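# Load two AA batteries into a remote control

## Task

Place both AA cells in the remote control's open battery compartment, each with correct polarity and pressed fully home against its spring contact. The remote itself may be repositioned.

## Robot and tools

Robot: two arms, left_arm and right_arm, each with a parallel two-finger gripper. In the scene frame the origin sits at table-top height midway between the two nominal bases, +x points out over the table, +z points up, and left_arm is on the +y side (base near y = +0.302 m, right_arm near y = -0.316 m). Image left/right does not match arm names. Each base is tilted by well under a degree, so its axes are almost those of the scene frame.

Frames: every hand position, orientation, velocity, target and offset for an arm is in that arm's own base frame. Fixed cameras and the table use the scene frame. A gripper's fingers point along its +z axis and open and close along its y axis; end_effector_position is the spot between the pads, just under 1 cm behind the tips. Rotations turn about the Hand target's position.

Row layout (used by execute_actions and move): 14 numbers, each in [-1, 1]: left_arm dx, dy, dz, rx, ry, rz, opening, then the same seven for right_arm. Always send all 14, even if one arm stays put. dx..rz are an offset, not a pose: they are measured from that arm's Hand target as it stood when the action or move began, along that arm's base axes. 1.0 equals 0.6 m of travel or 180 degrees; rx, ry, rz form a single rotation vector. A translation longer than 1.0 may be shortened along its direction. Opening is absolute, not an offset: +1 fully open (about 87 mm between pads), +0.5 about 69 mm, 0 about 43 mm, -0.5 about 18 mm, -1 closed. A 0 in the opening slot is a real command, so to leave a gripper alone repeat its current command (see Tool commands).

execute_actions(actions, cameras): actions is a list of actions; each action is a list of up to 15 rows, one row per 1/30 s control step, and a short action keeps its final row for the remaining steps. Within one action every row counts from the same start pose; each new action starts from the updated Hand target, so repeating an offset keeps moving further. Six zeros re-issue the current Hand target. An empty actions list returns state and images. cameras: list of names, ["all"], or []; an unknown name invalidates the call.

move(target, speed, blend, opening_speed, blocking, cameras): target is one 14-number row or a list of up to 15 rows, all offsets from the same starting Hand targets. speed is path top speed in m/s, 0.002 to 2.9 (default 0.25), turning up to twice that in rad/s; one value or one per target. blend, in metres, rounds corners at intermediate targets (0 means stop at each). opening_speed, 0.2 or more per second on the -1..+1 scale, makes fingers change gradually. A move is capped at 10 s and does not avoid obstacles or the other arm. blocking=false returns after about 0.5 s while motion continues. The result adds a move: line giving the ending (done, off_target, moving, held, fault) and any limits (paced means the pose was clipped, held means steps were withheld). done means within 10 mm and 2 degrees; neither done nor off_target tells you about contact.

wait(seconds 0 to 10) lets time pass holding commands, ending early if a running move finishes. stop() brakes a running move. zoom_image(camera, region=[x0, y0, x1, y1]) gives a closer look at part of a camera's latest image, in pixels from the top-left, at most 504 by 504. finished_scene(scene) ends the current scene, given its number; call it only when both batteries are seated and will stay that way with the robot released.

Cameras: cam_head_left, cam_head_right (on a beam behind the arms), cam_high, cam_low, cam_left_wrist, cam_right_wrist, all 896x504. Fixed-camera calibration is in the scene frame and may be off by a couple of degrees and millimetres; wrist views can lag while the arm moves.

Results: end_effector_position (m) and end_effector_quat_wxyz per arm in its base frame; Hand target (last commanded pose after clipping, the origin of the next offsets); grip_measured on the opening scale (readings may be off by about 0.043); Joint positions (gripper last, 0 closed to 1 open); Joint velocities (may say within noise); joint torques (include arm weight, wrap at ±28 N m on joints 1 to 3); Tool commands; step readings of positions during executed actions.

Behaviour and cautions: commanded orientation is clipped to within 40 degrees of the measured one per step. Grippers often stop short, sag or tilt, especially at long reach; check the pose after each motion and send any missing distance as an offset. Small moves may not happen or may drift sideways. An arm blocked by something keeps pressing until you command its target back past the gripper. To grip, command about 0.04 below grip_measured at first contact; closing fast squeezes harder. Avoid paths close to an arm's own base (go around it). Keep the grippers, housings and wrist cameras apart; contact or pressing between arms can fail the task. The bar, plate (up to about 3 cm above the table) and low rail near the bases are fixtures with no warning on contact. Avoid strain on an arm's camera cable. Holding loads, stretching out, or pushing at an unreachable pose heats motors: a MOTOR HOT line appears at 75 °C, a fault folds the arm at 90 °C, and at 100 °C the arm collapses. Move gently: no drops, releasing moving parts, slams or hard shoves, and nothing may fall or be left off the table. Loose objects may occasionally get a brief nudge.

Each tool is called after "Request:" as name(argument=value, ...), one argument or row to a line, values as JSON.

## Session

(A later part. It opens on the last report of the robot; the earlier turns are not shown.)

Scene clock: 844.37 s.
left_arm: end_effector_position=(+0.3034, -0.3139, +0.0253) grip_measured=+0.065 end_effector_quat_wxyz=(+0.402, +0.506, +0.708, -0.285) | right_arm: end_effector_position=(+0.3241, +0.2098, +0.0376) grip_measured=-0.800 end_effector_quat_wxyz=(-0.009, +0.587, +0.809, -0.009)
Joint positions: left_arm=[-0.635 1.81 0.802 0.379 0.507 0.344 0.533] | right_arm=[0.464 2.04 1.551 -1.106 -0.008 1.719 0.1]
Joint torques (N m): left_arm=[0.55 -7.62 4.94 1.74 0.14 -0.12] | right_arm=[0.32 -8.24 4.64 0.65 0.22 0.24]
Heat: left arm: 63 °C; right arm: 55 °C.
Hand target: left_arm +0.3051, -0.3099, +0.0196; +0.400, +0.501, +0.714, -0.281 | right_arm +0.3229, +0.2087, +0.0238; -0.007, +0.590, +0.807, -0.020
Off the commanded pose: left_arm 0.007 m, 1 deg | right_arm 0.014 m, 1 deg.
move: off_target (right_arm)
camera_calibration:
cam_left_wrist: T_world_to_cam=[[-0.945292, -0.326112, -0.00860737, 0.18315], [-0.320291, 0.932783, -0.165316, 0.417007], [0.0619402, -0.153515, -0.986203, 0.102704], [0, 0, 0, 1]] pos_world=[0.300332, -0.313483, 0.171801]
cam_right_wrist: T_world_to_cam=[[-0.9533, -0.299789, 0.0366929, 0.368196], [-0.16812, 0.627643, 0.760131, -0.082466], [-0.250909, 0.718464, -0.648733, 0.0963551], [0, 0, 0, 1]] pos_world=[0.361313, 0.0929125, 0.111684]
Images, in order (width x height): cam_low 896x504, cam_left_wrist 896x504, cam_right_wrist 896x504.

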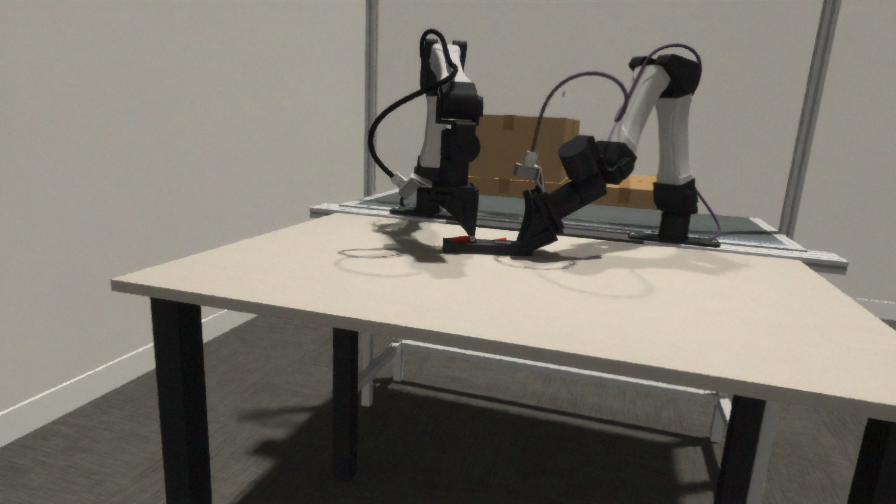

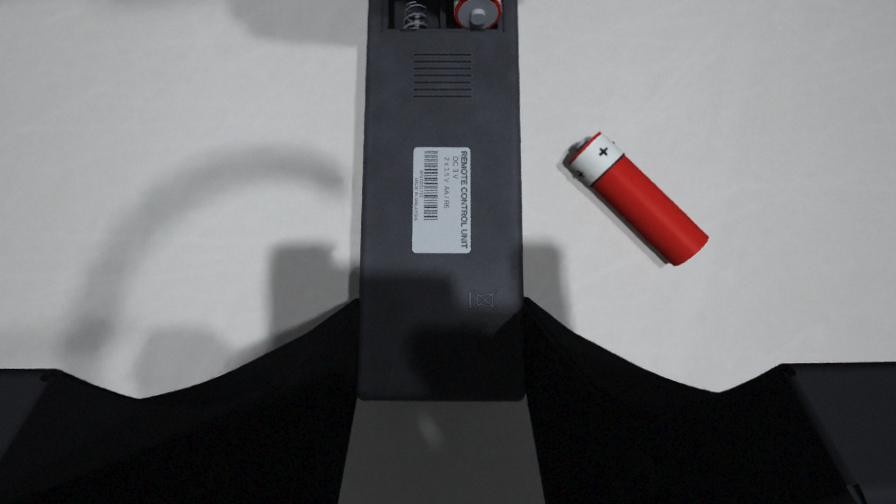

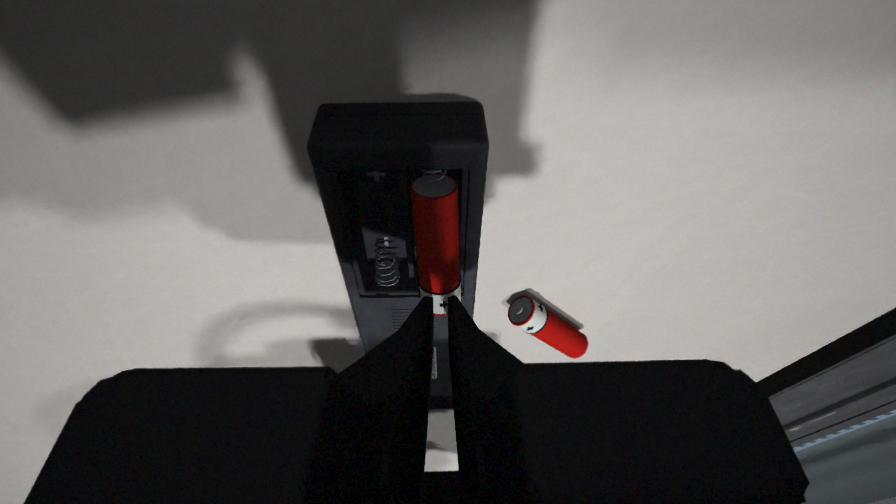

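Request:
move(
  target=[0,0,0,0,0,0,0.0, 0,0,-0.0167,0,0,0,-0.8],
  speed=0.05,
  cameras=["cam_right_wrist", "cam_left_wrist", "cam_low"],
)

Request:
zoom_image(
  camera="cam_left_wrist",
  region=[350, 0, 550, 120],
)

Request:
zoom_image(
  camera="cam_right_wrist",
  region=[320, 60, 560, 380],
)

Request:
zoom_image(
  camera="cam_low",
  region=[430, 190, 540, 270],
)

Scene clock: 847.93 s.
left_arm: end_effector_position=(+0.3042, -0.3135, +0.0252) grip_measured=+0.065 end_effector_quat_wxyz=(+0.404, +0.509, +0.706, -0.281) | right_arm: end_effector_position=(+0.3244, +0.2102, +0.0362) grip_measured=-0.800 end_effector_quat_wxyz=(-0.009, +0.587, +0.809, -0.008)
Joint positions: left_arm=[-0.635 1.81 0.802 0.379 0.504 0.354 0.533] | right_arm=[0.464 2.04 1.545 -1.098 -0.009 1.719 0.1]
Joint torques (N m): left_arm=[0.92 -7.79 4.56 1.79 0.23 -0.17] | right_arm=[0.28 -7.38 2.78 0.93 0.23 0.25]
Heat: left arm: 63 °C; right arm: 55 °C.
Hand target: left_arm +0.3050, -0.3100, +0.0196; +0.400, +0.501, +0.714, -0.281 | right_arm +0.3229, +0.2086, +0.0138; -0.007, +0.590, +0.807, -0.020
Off the commanded pose: left_arm 0.007 m, 1 deg | right_arm 0.022 m, 1 deg.
move: off_target (right_arm)
camera_calibration:
cam_left_wrist: T_world_to_cam=[[-0.94592, -0.323907, -0.0178931, 0.185178], [-0.316775, 0.934165, -0.164284, 0.416252], [0.069928, -0.149732, -0.986251, 0.101401], [0, 0, 0, 1]] pos_world=[0.299931, -0.313685, 0.171704]
cam_right_wrist: T_world_to_cam=[[-0.953411, -0.299769, 0.0338567, 0.368766], [-0.169747, 0.625855, 0.761243, -0.0807273], [-0.249386, 0.72003, -0.647582, 0.094372], [0, 0, 0, 1]] pos_world=[0.361417, 0.0931174, 0.110082]
Images, in order (width x height): cam_low 896x504, cam_left_wrist 896x504, cam_right_wrist 896x504.

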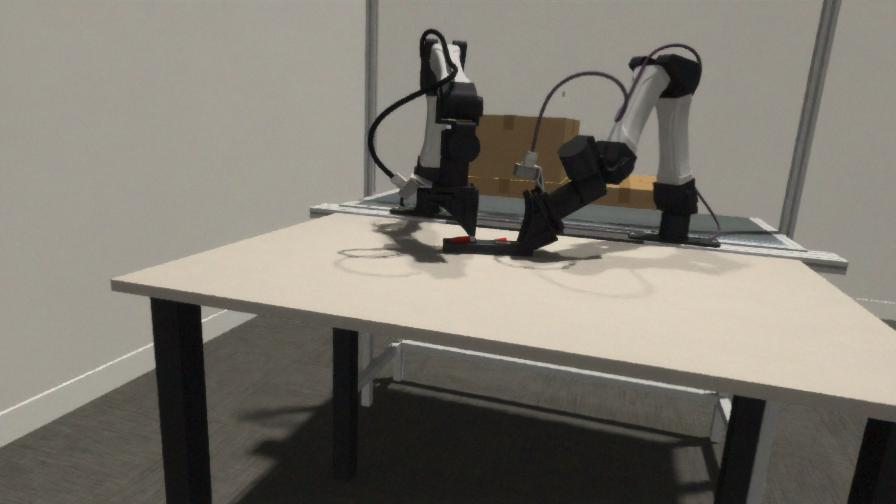

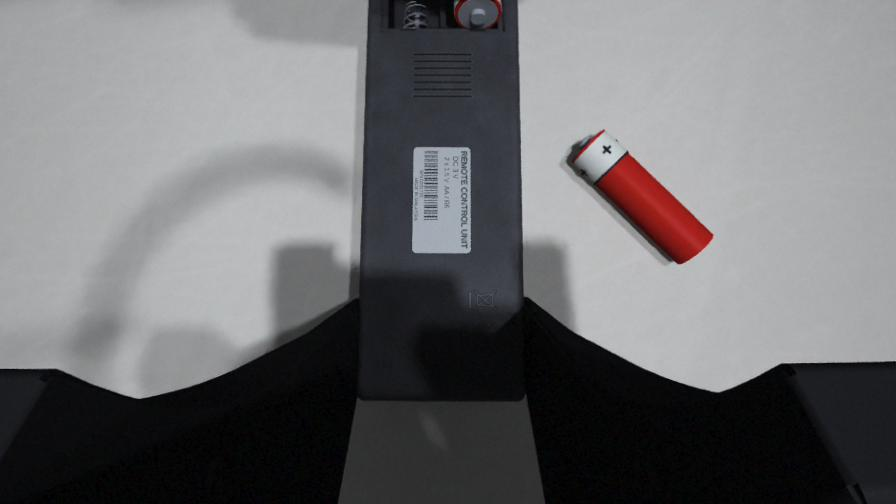

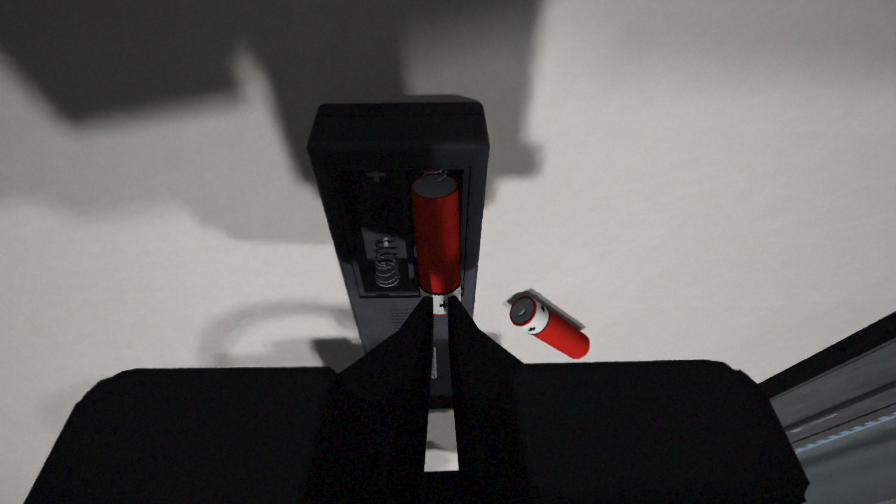

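Scaled by 2.520.

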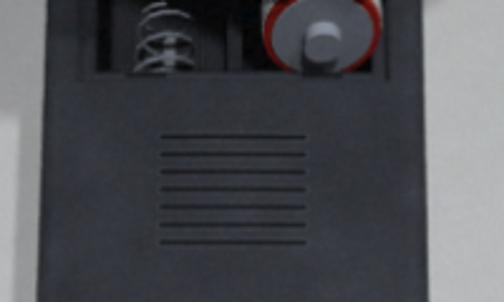

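Scaled by 1.575.

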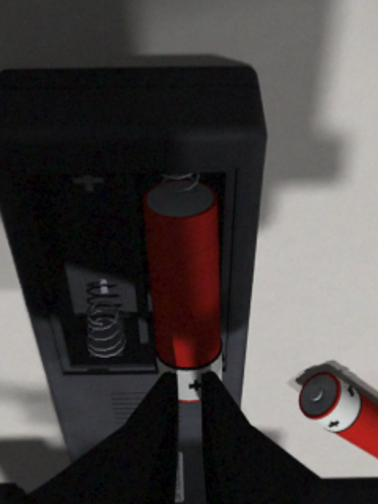

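Scaled by 4.582.

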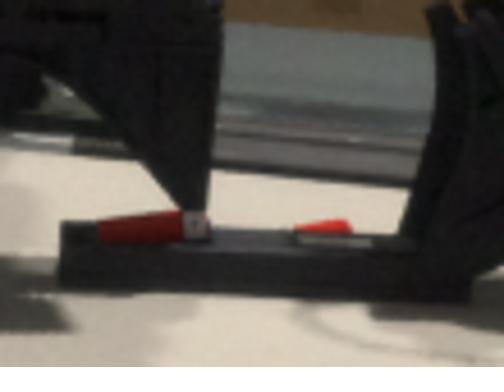

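Request:
move(
  target=[0,0,0,0,0,0,0.0, 0.0045,-0.016,-0.003,0,0,0,-0.8],
  speed=0.04,
  cameras=["cam_right_wrist", "cam_left_wrist", "cam_low"],
)

Request:
zoom_image(
  camera="cam_left_wrist",
  region=[350, 0, 550, 120],
)

Request:
zoom_image(
  camera="cam_right_wrist",
  region=[320, 60, 560, 380],
)

Request:
zoom_image(
  camera="cam_low",
  region=[430, 190, 540, 270],
)

Scene clock: 873.37 s.
left_arm: end_effector_position=(+0.3045, -0.3133, +0.0251) grip_measured=+0.065 end_effector_quat_wxyz=(+0.404, +0.508, +0.707, -0.281) | right_arm: end_effector_position=(+0.3259, +0.2091, +0.0339) grip_measured=-0.800 end_effector_quat_wxyz=(-0.016, +0.589, +0.808, +0.002)
Joint positions: left_arm=[-0.635 1.81 0.802 0.379 0.502 0.353 0.533] | right_arm=[0.45 2.037 1.527 -1.074 -0.03 1.711 0.1]
Joint torques (N m): left_arm=[0.81 -7.64 4.6 1.76 0.22 -0.22] | right_arm=[-0.79 -7.41 3.3 0.79 0.46 0.09]
Heat: left arm: 63 °C; right arm: 53 °C.
Hand target: left_arm +0.3051, -0.3100, +0.0196; +0.400, +0.501, +0.714, -0.281 | right_arm +0.3258, +0.1990, +0.0121; -0.007, +0.590, +0.807, -0.020
Off the commanded pose: left_arm 0.006 m, 1 deg | right_arm 0.024 m, 3 deg.
move: off_target (right_arm)
camera_calibration:
cam_left_wrist: T_world_to_cam=[[-0.945186, -0.326017, -0.0183372, 0.184595], [-0.318846, 0.933594, -0.163524, 0.416516], [0.0704311, -0.148714, -0.986369, 0.101491], [0, 0, 0, 1]] pos_world=[0.300133, -0.313583, 0.171603]
cam_right_wrist: T_world_to_cam=[[-0.955049, -0.295126, 0.0279484, 0.369677], [-0.165417, 0.608778, 0.775904, -0.0763566], [-0.246004, 0.736404, -0.630232, 0.0889674], [0, 0, 0, 1]] pos_world=[0.362315, 0.0900697, 0.104984]
Images, in order (width x height): cam_low 896x504, cam_left_wrist 896x504, cam_right_wrist 896x504.

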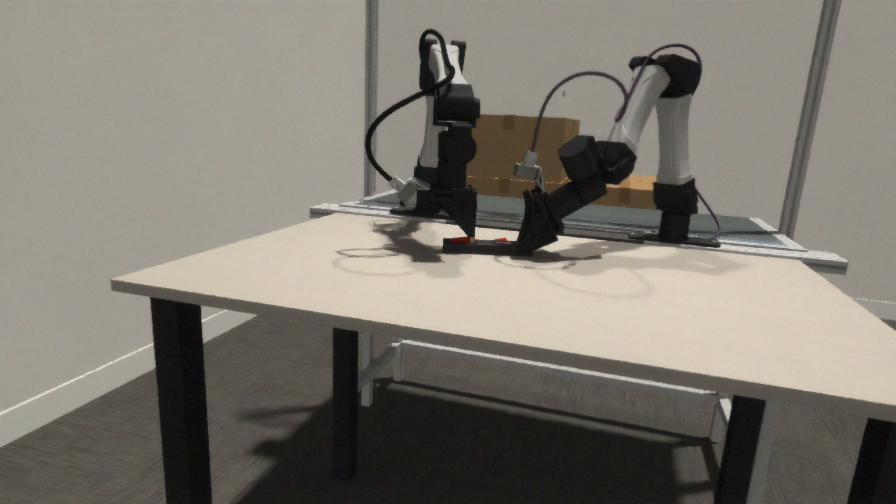

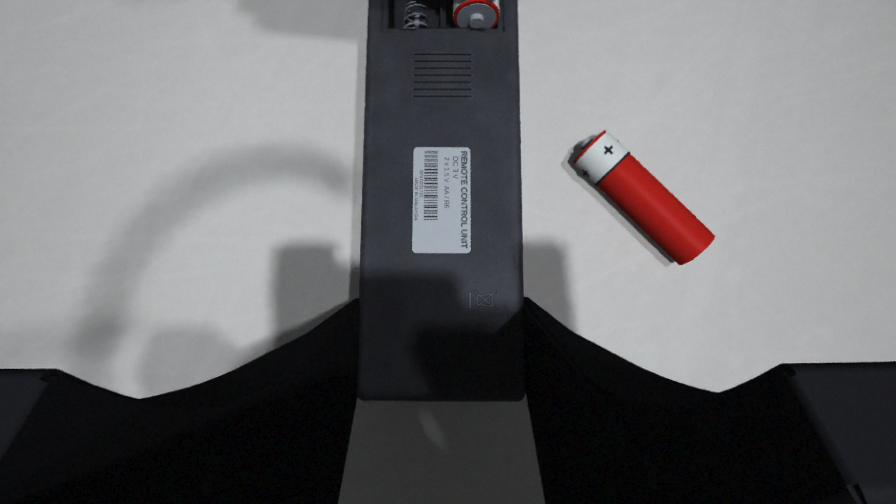

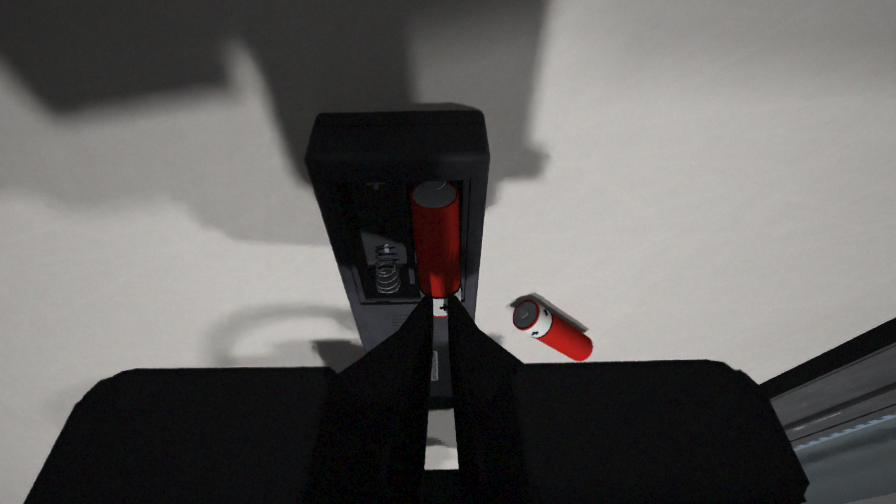

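Scaled by 2.520.

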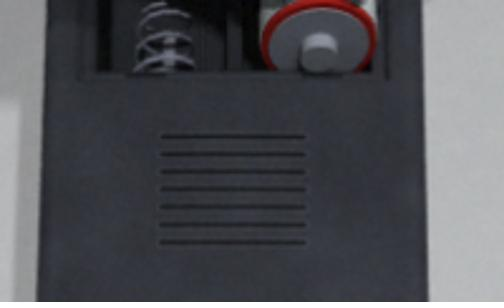

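Scaled by 1.575.

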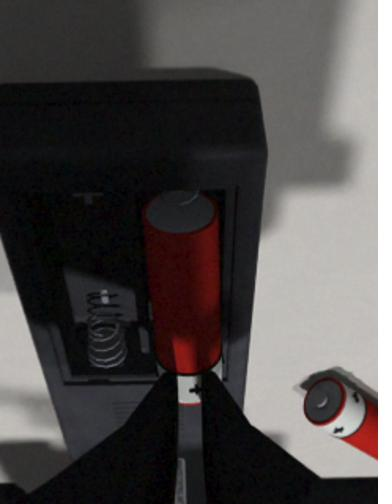

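Scaled by 4.582.

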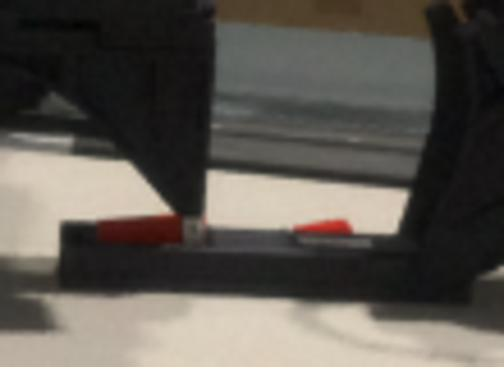

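Request:
move(
  target=[0,0,0,0,0,0,0.0, 0.0032,-0.0105,-0.0067,0,0,0,-0.8],
  speed=0.04,
  cameras=["cam_right_wrist", "cam_left_wrist", "cam_low"],
)

Request:
zoom_image(
  camera="cam_left_wrist",
  region=[350, 0, 550, 120],
)

Request:
zoom_image(
  camera="cam_right_wrist",
  region=[320, 60, 560, 380],
)

Request:
zoom_image(
  camera="cam_low",
  region=[430, 190, 540, 270],
)

Scene clock: 877.13 s.
left_arm: end_effector_position=(+0.3045, -0.3133, +0.0251) grip_measured=+0.065 end_effector_quat_wxyz=(+0.404, +0.508, +0.707, -0.281) | right_arm: end_effector_position=(+0.3267, +0.2074, +0.0334) grip_measured=-0.800 end_effector_quat_wxyz=(-0.025, +0.588, +0.808, +0.008)
Joint positions: left_arm=[-0.635 1.81 0.802 0.379 0.502 0.353 0.533] | right_arm=[0.435 2.037 1.52 -1.065 -0.052 1.692 0.1]
Joint torques (N m): left_arm=[0.8 -7.76 4.81 1.77 0.23 -0.21] | right_arm=[-0.92 -7.31 2.67 0.84 0.7 0.08]
Heat: left arm: 63 °C; right arm: 52 °C.
Hand target: left_arm +0.3051, -0.3100, +0.0196; +0.400, +0.501, +0.714, -0.281 | right_arm +0.3276, +0.1928, +0.0080; -0.007, +0.590, +0.807, -0.020
Off the commanded pose: left_arm 0.006 m, 1 deg | right_arm 0.029 m, 4 deg.
move: off_target (right_arm)
camera_calibration:
cam_left_wrist: T_world_to_cam=[[-0.945186, -0.326017, -0.0183372, 0.184595], [-0.318846, 0.933594, -0.163524, 0.416516], [0.0704311, -0.148714, -0.986369, 0.101491], [0, 0, 0, 1]] pos_world=[0.300133, -0.313583, 0.171603]
cam_right_wrist: T_world_to_cam=[[-0.954028, -0.29836, 0.0284808, 0.370239], [-0.161438, 0.591612, 0.789894, -0.0729756], [-0.252523, 0.748983, -0.612581, 0.0889573], [0, 0, 0, 1]] pos_world=[0.363901, 0.0870102, 0.101592]
Images, in order (width x height): cam_low 896x504, cam_left_wrist 896x504, cam_right_wrist 896x504.

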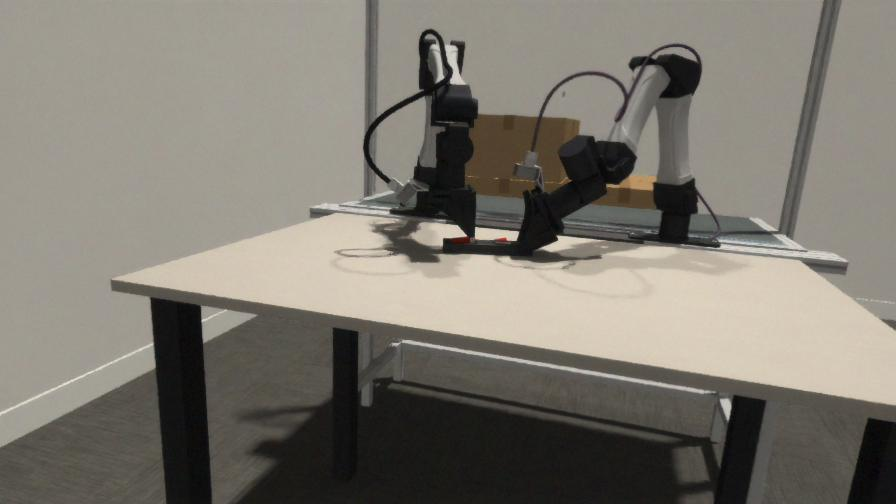

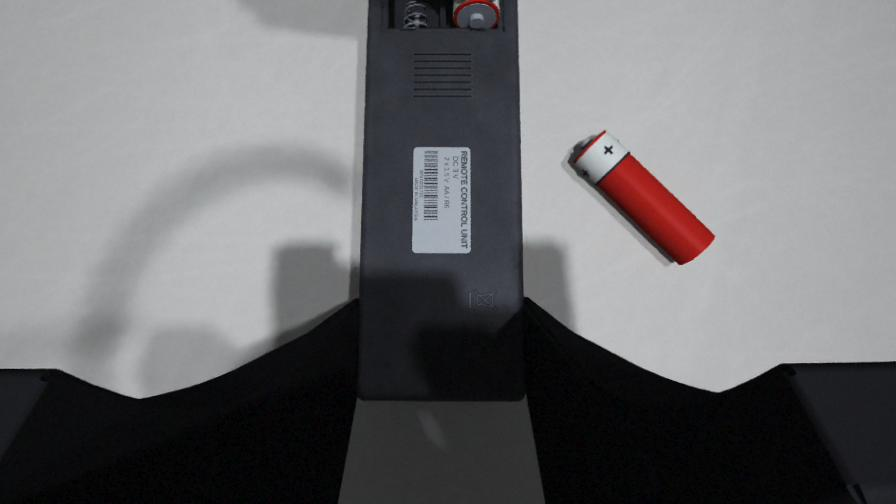

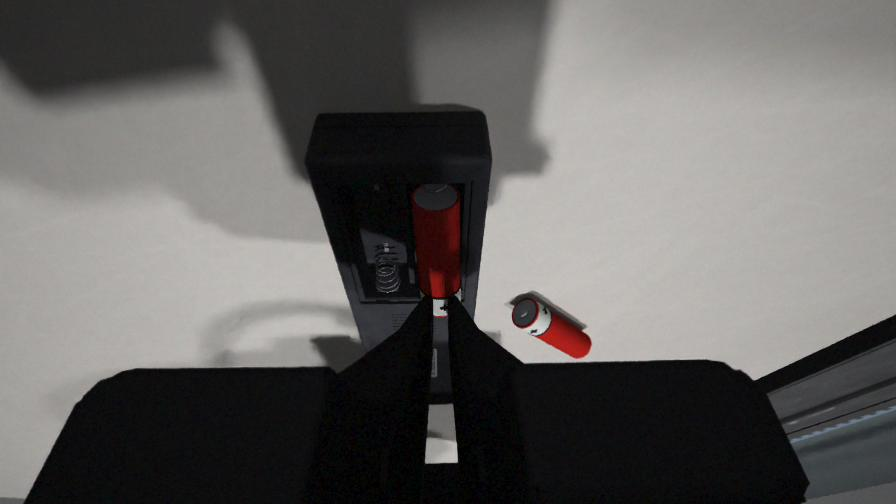

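Scaled by 2.520.

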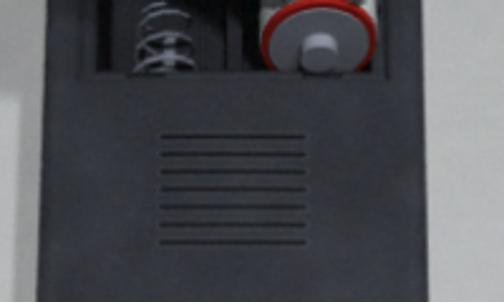

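Scaled by 1.575.

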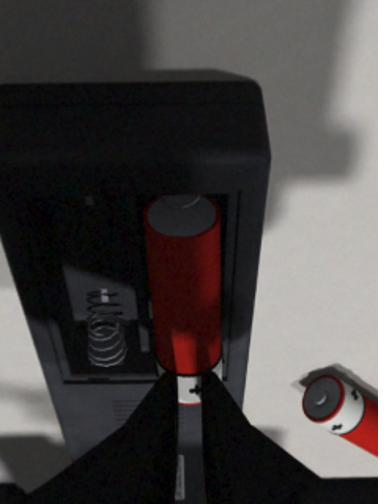

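Scaled by 4.582.

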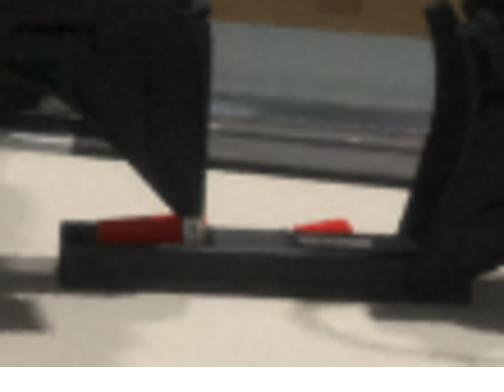

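Request:
move(
  target=[
    [0,0,0,0,0,0,0.0, 0,0.01,0.06,0,0,0,-0.8],
    [0,0,0,0,0,0,0.0, 0,0.01,0.06,0,0,0,-0.64],
  ],
  speed=0.06,
  cameras=["cam_right_wrist", "cam_left_wrist", "cam_low"],
)

Request:
zoom_image(
  camera="cam_left_wrist",
  region=[350, 0, 550, 120],
)

Request:
zoom_image(
  camera="cam_right_wrist",
  region=[320, 60, 560, 380],
)

Request:
zoom_image(
  camera="cam_low",
  region=[430, 190, 540, 270],
)

Scene clock: 932.07 s.
left_arm: end_effector_position=(+0.3043, -0.3134, +0.0251) grip_measured=+0.065 end_effector_quat_wxyz=(+0.403, +0.506, +0.709, -0.282) | right_arm: end_effector_position=(+0.3245, +0.1974, +0.0407) grip_measured=-0.640 end_effector_quat_wxyz=(-0.014, +0.588, +0.809, -0.018)
Joint positions: left_arm=[-0.635 1.81 0.802 0.379 0.502 0.346 0.533] | right_arm=[0.434 2.036 1.558 -1.137 -0.007 1.692 0.18]
Joint torques (N m): left_arm=[0.59 -7.66 4.74 1.82 0.27 -0.14] | right_arm=[0.39 -9.7 8.94 0.17 0.23 0.24]
Heat: left arm: 63 °C; right arm: 48 °C.
Hand target: left_arm +0.3050, -0.3100, +0.0196; +0.400, +0.501, +0.714, -0.281 | right_arm +0.3277, +0.1987, +0.0441; -0.007, +0.590, +0.807, -0.020
Off the commanded pose: left_arm 0.007 m, 1 deg | right_arm 0.005 m, 1 deg.
move: done
camera_calibration:
cam_left_wrist: T_world_to_cam=[[-0.944057, -0.329558, -0.0121668, 0.182723], [-0.323262, 0.932061, -0.163599, 0.417379], [0.0652556, -0.150514, -0.986452, 0.102483], [0, 0, 0, 1]] pos_world=[0.300736, -0.31338, 0.1716]
cam_right_wrist: T_world_to_cam=[[-0.953161, -0.29714, 0.0565006, 0.363283], [-0.152898, 0.634527, 0.757626, -0.0832085], [-0.260972, 0.713501, -0.650239, 0.111628], [0, 0, 0, 1]] pos_world=[0.362677, 0.0810974, 0.1151]
Images, in order (width x height): cam_low 896x504, cam_left_wrist 896x504, cam_right_wrist 896x504.

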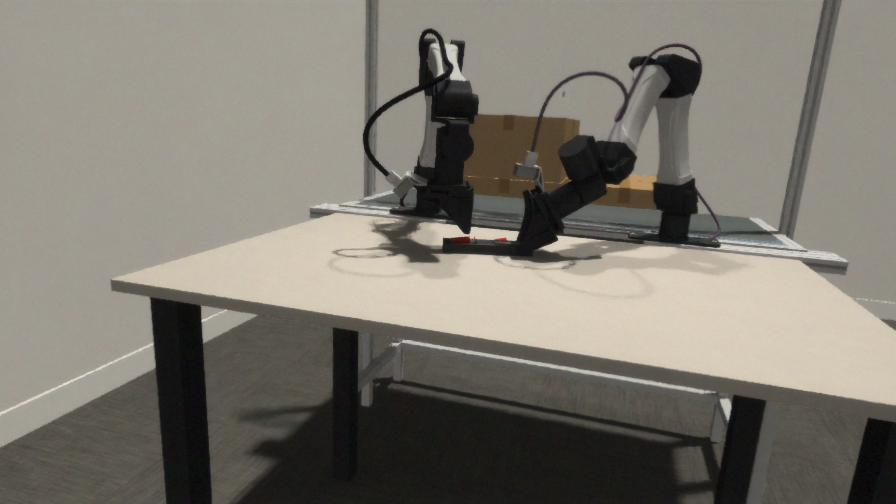

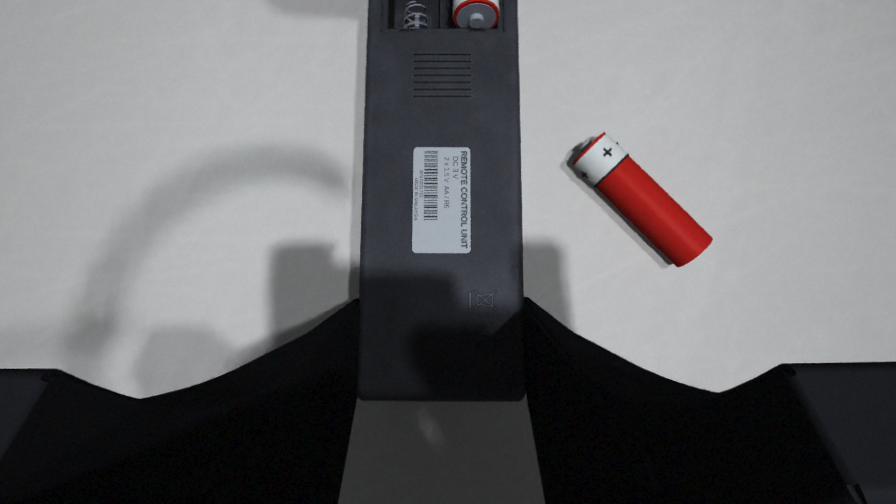

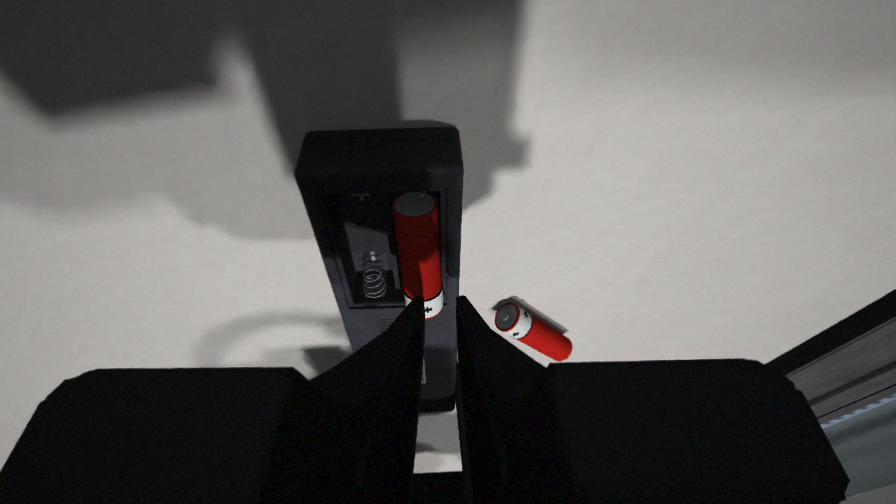

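Scaled by 2.520.

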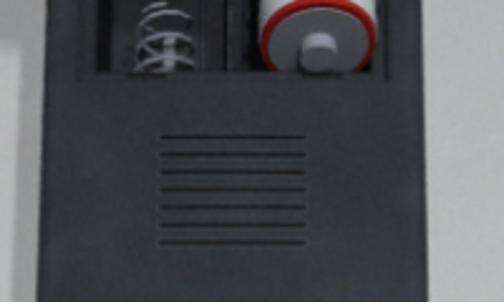

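Scaled by 1.575.

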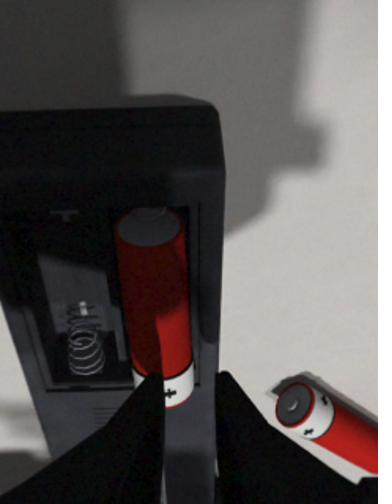

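Scaled by 4.582.

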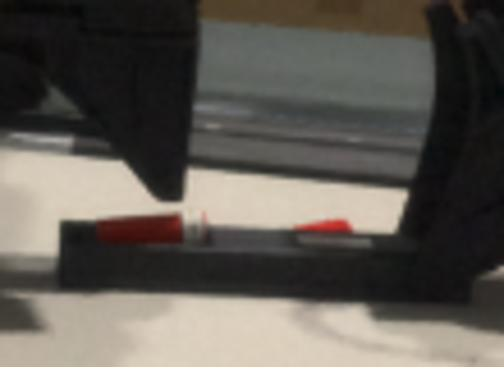

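Request:
move(
  target=[0,0,0,0,0,0,0.0, -0.0045,0.0224,0.008,0,0,0,-0.64],
  speed=0.06,
  cameras=["cam_right_wrist"],
)

Request:
zoom_image(
  camera="cam_right_wrist",
  region=[320, 60, 560, 380],
)

Scene clock: 939.97 s.
left_arm: end_effector_position=(+0.3043, -0.3134, +0.0251) grip_measured=+0.065 end_effector_quat_wxyz=(+0.403, +0.506, +0.709, -0.282) | right_arm: end_effector_position=(+0.3225, +0.2110, +0.0487) grip_measured=-0.640 end_effector_quat_wxyz=(-0.011, +0.587, +0.810, -0.014)
Joint positions: left_arm=[-0.635 1.81 0.802 0.379 0.502 0.346 0.533] | right_arm=[0.47 2.036 1.591 -1.161 -0.006 1.724 0.18]
Joint torques (N m): left_arm=[0.75 -7.39 4.81 1.82 0.2 -0.15] | right_arm=[0.35 -8.91 9.06 0.18 0.21 0.27]
Heat: left arm: 63 °C; right arm: 49 °C.
Hand target: left_arm +0.3050, -0.3100, +0.0196; +0.400, +0.501, +0.714, -0.281 | right_arm +0.3250, +0.2122, +0.0489; -0.007, +0.590, +0.807, -0.020
Off the commanded pose: left_arm 0.007 m, 1 deg | right_arm 0.003 m, 1 deg.
move: done
camera_calibration:
cam_right_wrist: T_world_to_cam=[[-0.952604, -0.300612, 0.0466742, 0.366002], [-0.162254, 0.631841, 0.757925, -0.0946664], [-0.257332, 0.714429, -0.65067, 0.105313], [0, 0, 0, 1]] pos_world=[0.360396, 0.0945999, 0.123191]
Images, in order (width x height): cam_right_wrist 896x504.

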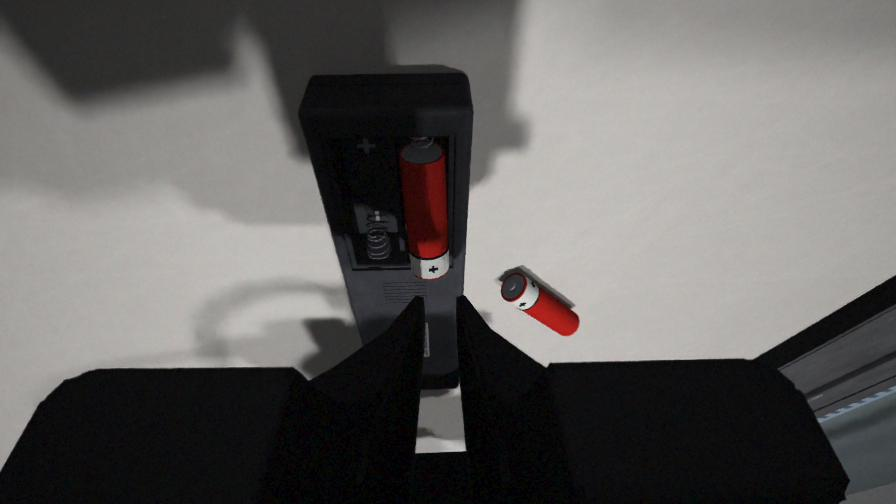

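Scaled by 1.575.

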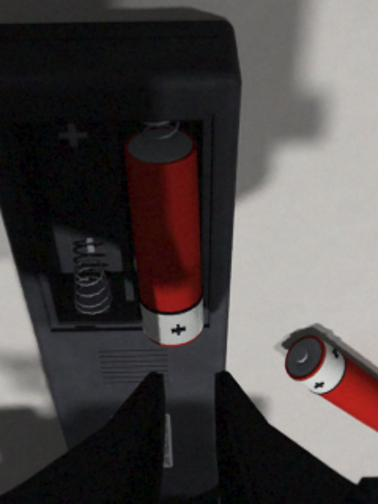

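Request:
move(
  target=[0,0,0,0,0,0,0.0, 0.0011,0.0007,-0.034,0,0,0,-0.64],
  speed=0.06,
  cameras=["cam_right_wrist"],
)

Request:
zoom_image(
  camera="cam_right_wrist",
  region=[320, 60, 560, 380],
)

Scene clock: 944.87 s.
left_arm: end_effector_position=(+0.3043, -0.3134, +0.0251) grip_measured=+0.065 end_effector_quat_wxyz=(+0.403, +0.506, +0.709, -0.282) | right_arm: end_effector_position=(+0.3269, +0.2133, +0.0367) grip_measured=-0.640 end_effector_quat_wxyz=(-0.009, +0.587, +0.809, -0.011)
Joint positions: left_arm=[-0.635 1.81 0.802 0.379 0.502 0.346 0.533] | right_arm=[0.47 2.059 1.576 -1.116 -0.006 1.724 0.18]
Joint torques (N m): left_arm=[0.65 -7.66 4.62 1.79 0.22 -0.14] | right_arm=[0.36 -9.09 5.67 0.47 0.21 0.26]
Heat: left arm: 64 °C; right arm: 49 °C.
Hand target: left_arm +0.3050, -0.3100, +0.0196; +0.400, +0.501, +0.714, -0.281 | right_arm +0.3257, +0.2126, +0.0285; -0.007, +0.590, +0.807, -0.020
Off the commanded pose: left_arm 0.007 m, 1 deg | right_arm 0.008 m, 1 deg.
move: done
camera_calibration:
cam_right_wrist: T_world_to_cam=[[-0.953094, -0.300087, 0.0395003, 0.371827], [-0.166749, 0.629497, 0.7589, -0.0842927], [-0.252601, 0.716716, -0.650009, 0.0949265], [0, 0, 0, 1]] pos_world=[0.364309, 0.096607, 0.110985]
Images, in order (width x height): cam_right_wrist 896x504.

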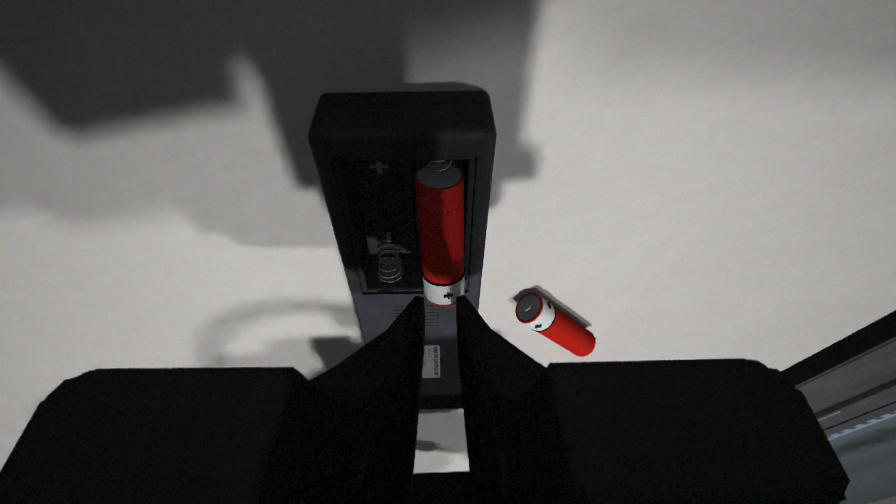

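Scaled by 1.575.

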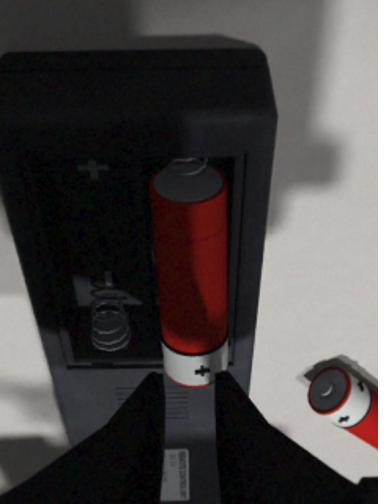

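Request:
move(
  target=[0,0,0,0,0,0,0.0, 0.0,0.0,-0.028,0,0,0,-0.64],
  speed=0.05,
  cameras=["cam_right_wrist", "cam_left_wrist"],
)

Request:
zoom_image(
  camera="cam_right_wrist",
  region=[320, 60, 560, 380],
)

Request:
zoom_image(
  camera="cam_left_wrist",
  region=[350, 0, 550, 120],
)

Scene clock: 949.00 s.
left_arm: end_effector_position=(+0.3048, -0.3131, +0.0250) grip_measured=+0.065 end_effector_quat_wxyz=(+0.404, +0.507, +0.708, -0.280) | right_arm: end_effector_position=(+0.3250, +0.2142, +0.0312) grip_measured=-0.639 end_effector_quat_wxyz=(-0.014, +0.587, +0.809, -0.009)
Joint positions: left_arm=[-0.635 1.81 0.802 0.379 0.499 0.35 0.533] | right_arm=[0.47 2.06 1.554 -1.093 -0.016 1.724 0.18]
Joint torques (N m): left_arm=[0.83 -7.54 4.75 1.74 0.21 -0.21] | right_arm=[0.35 -7.71 3.7 0.86 0.31 0.26]
Heat: left arm: 64 °C; right arm: 49 °C.
Hand target: left_arm +0.3051, -0.3099, +0.0196; +0.400, +0.501, +0.714, -0.281 | right_arm +0.3255, +0.2126, +0.0115; -0.007, +0.590, +0.807, -0.020
Off the commanded pose: left_arm 0.006 m, 1 deg | right_arm 0.020 m, 2 deg.
move: off_target (right_arm)
camera_calibration:
cam_left_wrist: T_world_to_cam=[[-0.944042, -0.329369, -0.0173629, 0.183541], [-0.322367, 0.932544, -0.162611, 0.417137], [0.0697506, -0.147914, -0.986537, 0.101855], [0, 0, 0, 1]] pos_world=[0.300637, -0.31348, 0.171501]
cam_right_wrist: T_world_to_cam=[[-0.952983, -0.300107, 0.0419379, 0.370359], [-0.162553, 0.623096, 0.765068, -0.0812247], [-0.255733, 0.72228, -0.642583, 0.0897626], [0, 0, 0, 1]] pos_world=[0.362698, 0.0969244, 0.10429]
Images, in order (width x height): cam_left_wrist 896x504, cam_right_wrist 896x504.

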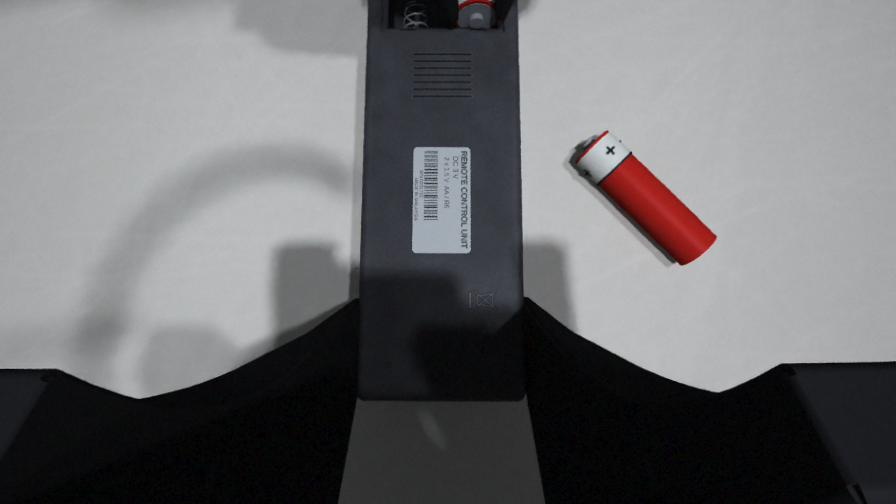

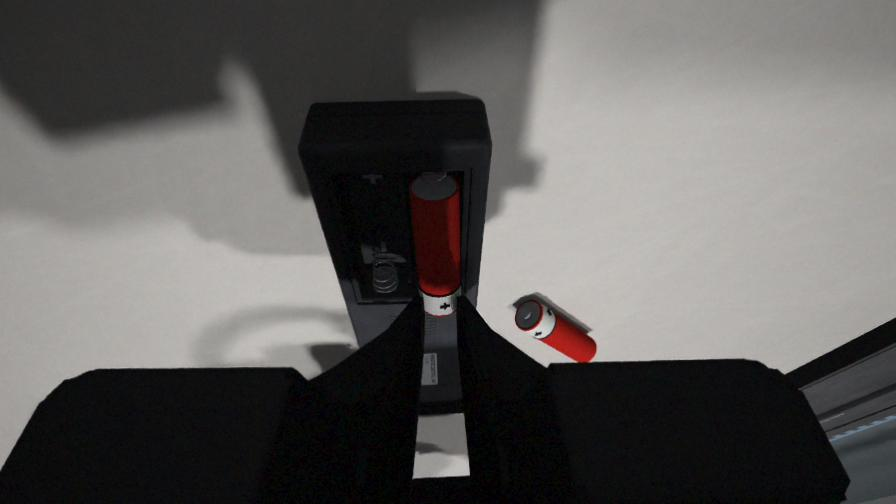

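Scaled by 1.575.

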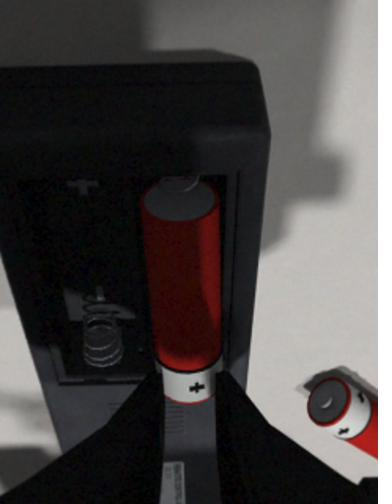

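Scaled by 2.520.

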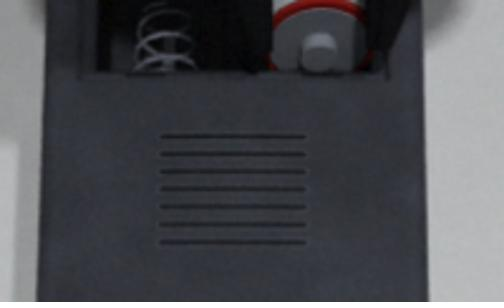

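Request:
move(
  target=[0,0,0,0,0,0,0.0, 0.006,-0.019,-0.007,0,0,0,-0.64],
  speed=0.04,
  cameras=["cam_right_wrist", "cam_left_wrist", "cam_low"],
)

Request:
zoom_image(
  camera="cam_left_wrist",
  region=[350, 0, 550, 120],
)

Request:
zoom_image(
  camera="cam_right_wrist",
  region=[320, 60, 560, 380],
)

Request:
zoom_image(
  camera="cam_low",
  region=[430, 190, 540, 270],
)

Scene clock: 953.10 s.
left_arm: end_effector_position=(+0.3048, -0.3131, +0.0250) grip_measured=+0.065 end_effector_quat_wxyz=(+0.404, +0.507, +0.708, -0.280) | right_arm: end_effector_position=(+0.3261, +0.2125, +0.0308) grip_measured=-0.639 end_effector_quat_wxyz=(-0.025, +0.588, +0.808, -0.001)
Joint positions: left_arm=[-0.635 1.81 0.802 0.379 0.499 0.35 0.533] | right_arm=[0.452 2.059 1.545 -1.082 -0.042 1.71 0.181]
Joint torques (N m): left_arm=[0.8 -7.79 4.55 1.77 0.26 -0.22] | right_arm=[-0.87 -7.73 2.78 0.92 0.59 0.11]
Heat: left arm: 64 °C; right arm: 49 °C.
Hand target: left_arm +0.3051, -0.3099, +0.0196; +0.400, +0.501, +0.714, -0.281 | right_arm +0.3292, +0.2013, +0.0075; -0.007, +0.590, +0.807, -0.020
Off the commanded pose: left_arm 0.006 m, 1 deg | right_arm 0.026 m, 3 deg.
move: off_target (right_arm)
camera_calibration:
cam_left_wrist: T_world_to_cam=[[-0.944042, -0.329369, -0.0173629, 0.183541], [-0.322367, 0.932544, -0.162611, 0.417137], [0.0697506, -0.147914, -0.986537, 0.101855], [0, 0, 0, 1]] pos_world=[0.300637, -0.31348, 0.171501]
cam_right_wrist: T_world_to_cam=[[-0.953633, -0.297946, 0.0425631, 0.370615], [-0.153879, 0.604208, 0.781827, -0.0790013], [-0.258659, 0.739027, -0.622041, 0.0877891], [0, 0, 0, 1]] pos_world=[0.363981, 0.0932778, 0.100599]
Images, in order (width x height): cam_low 896x504, cam_left_wrist 896x504, cam_right_wrist 896x504.

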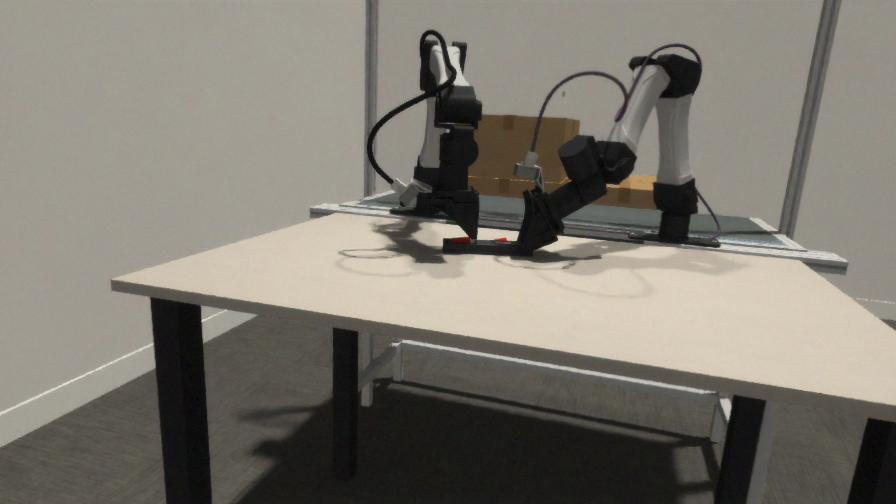

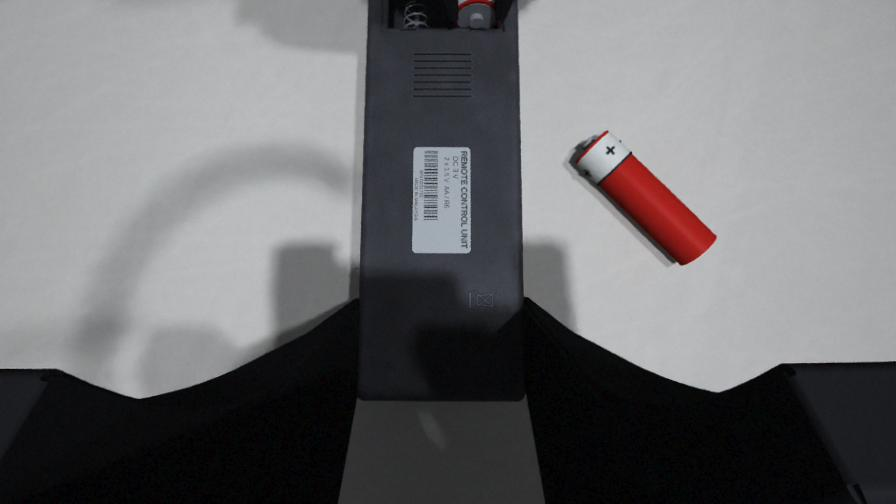

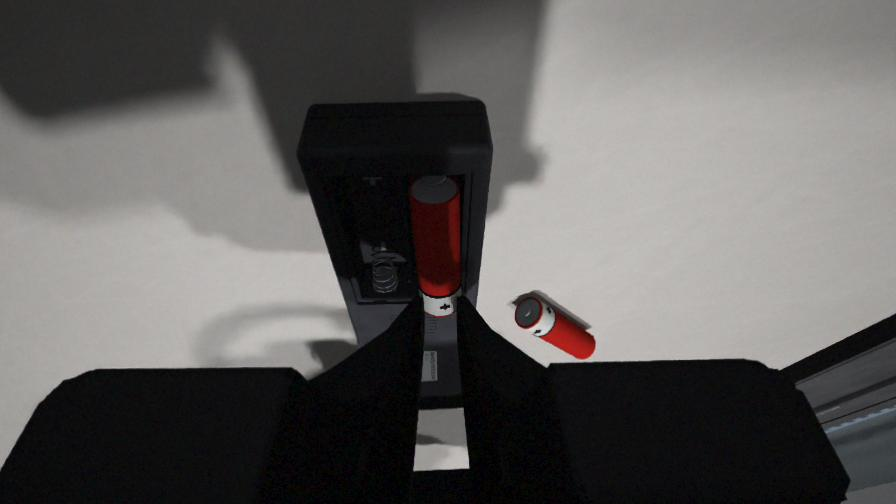

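Scaled by 2.520.

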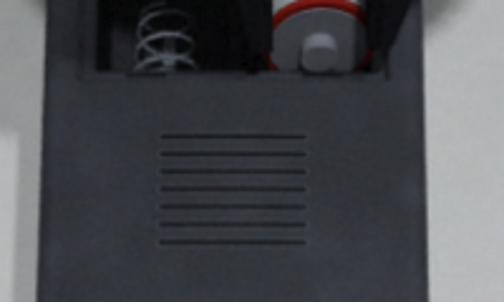

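Scaled by 1.575.

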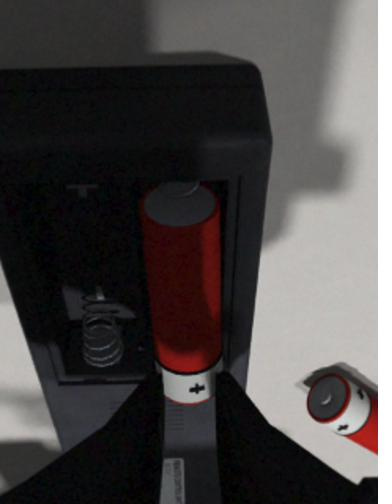

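Scaled by 4.582.

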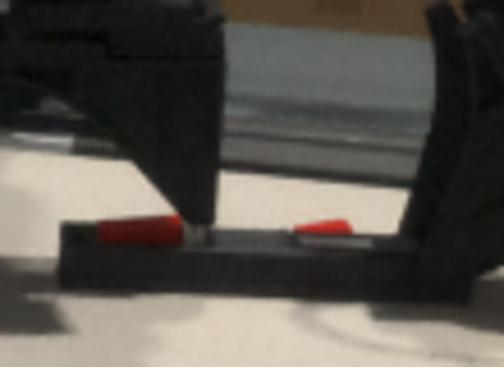

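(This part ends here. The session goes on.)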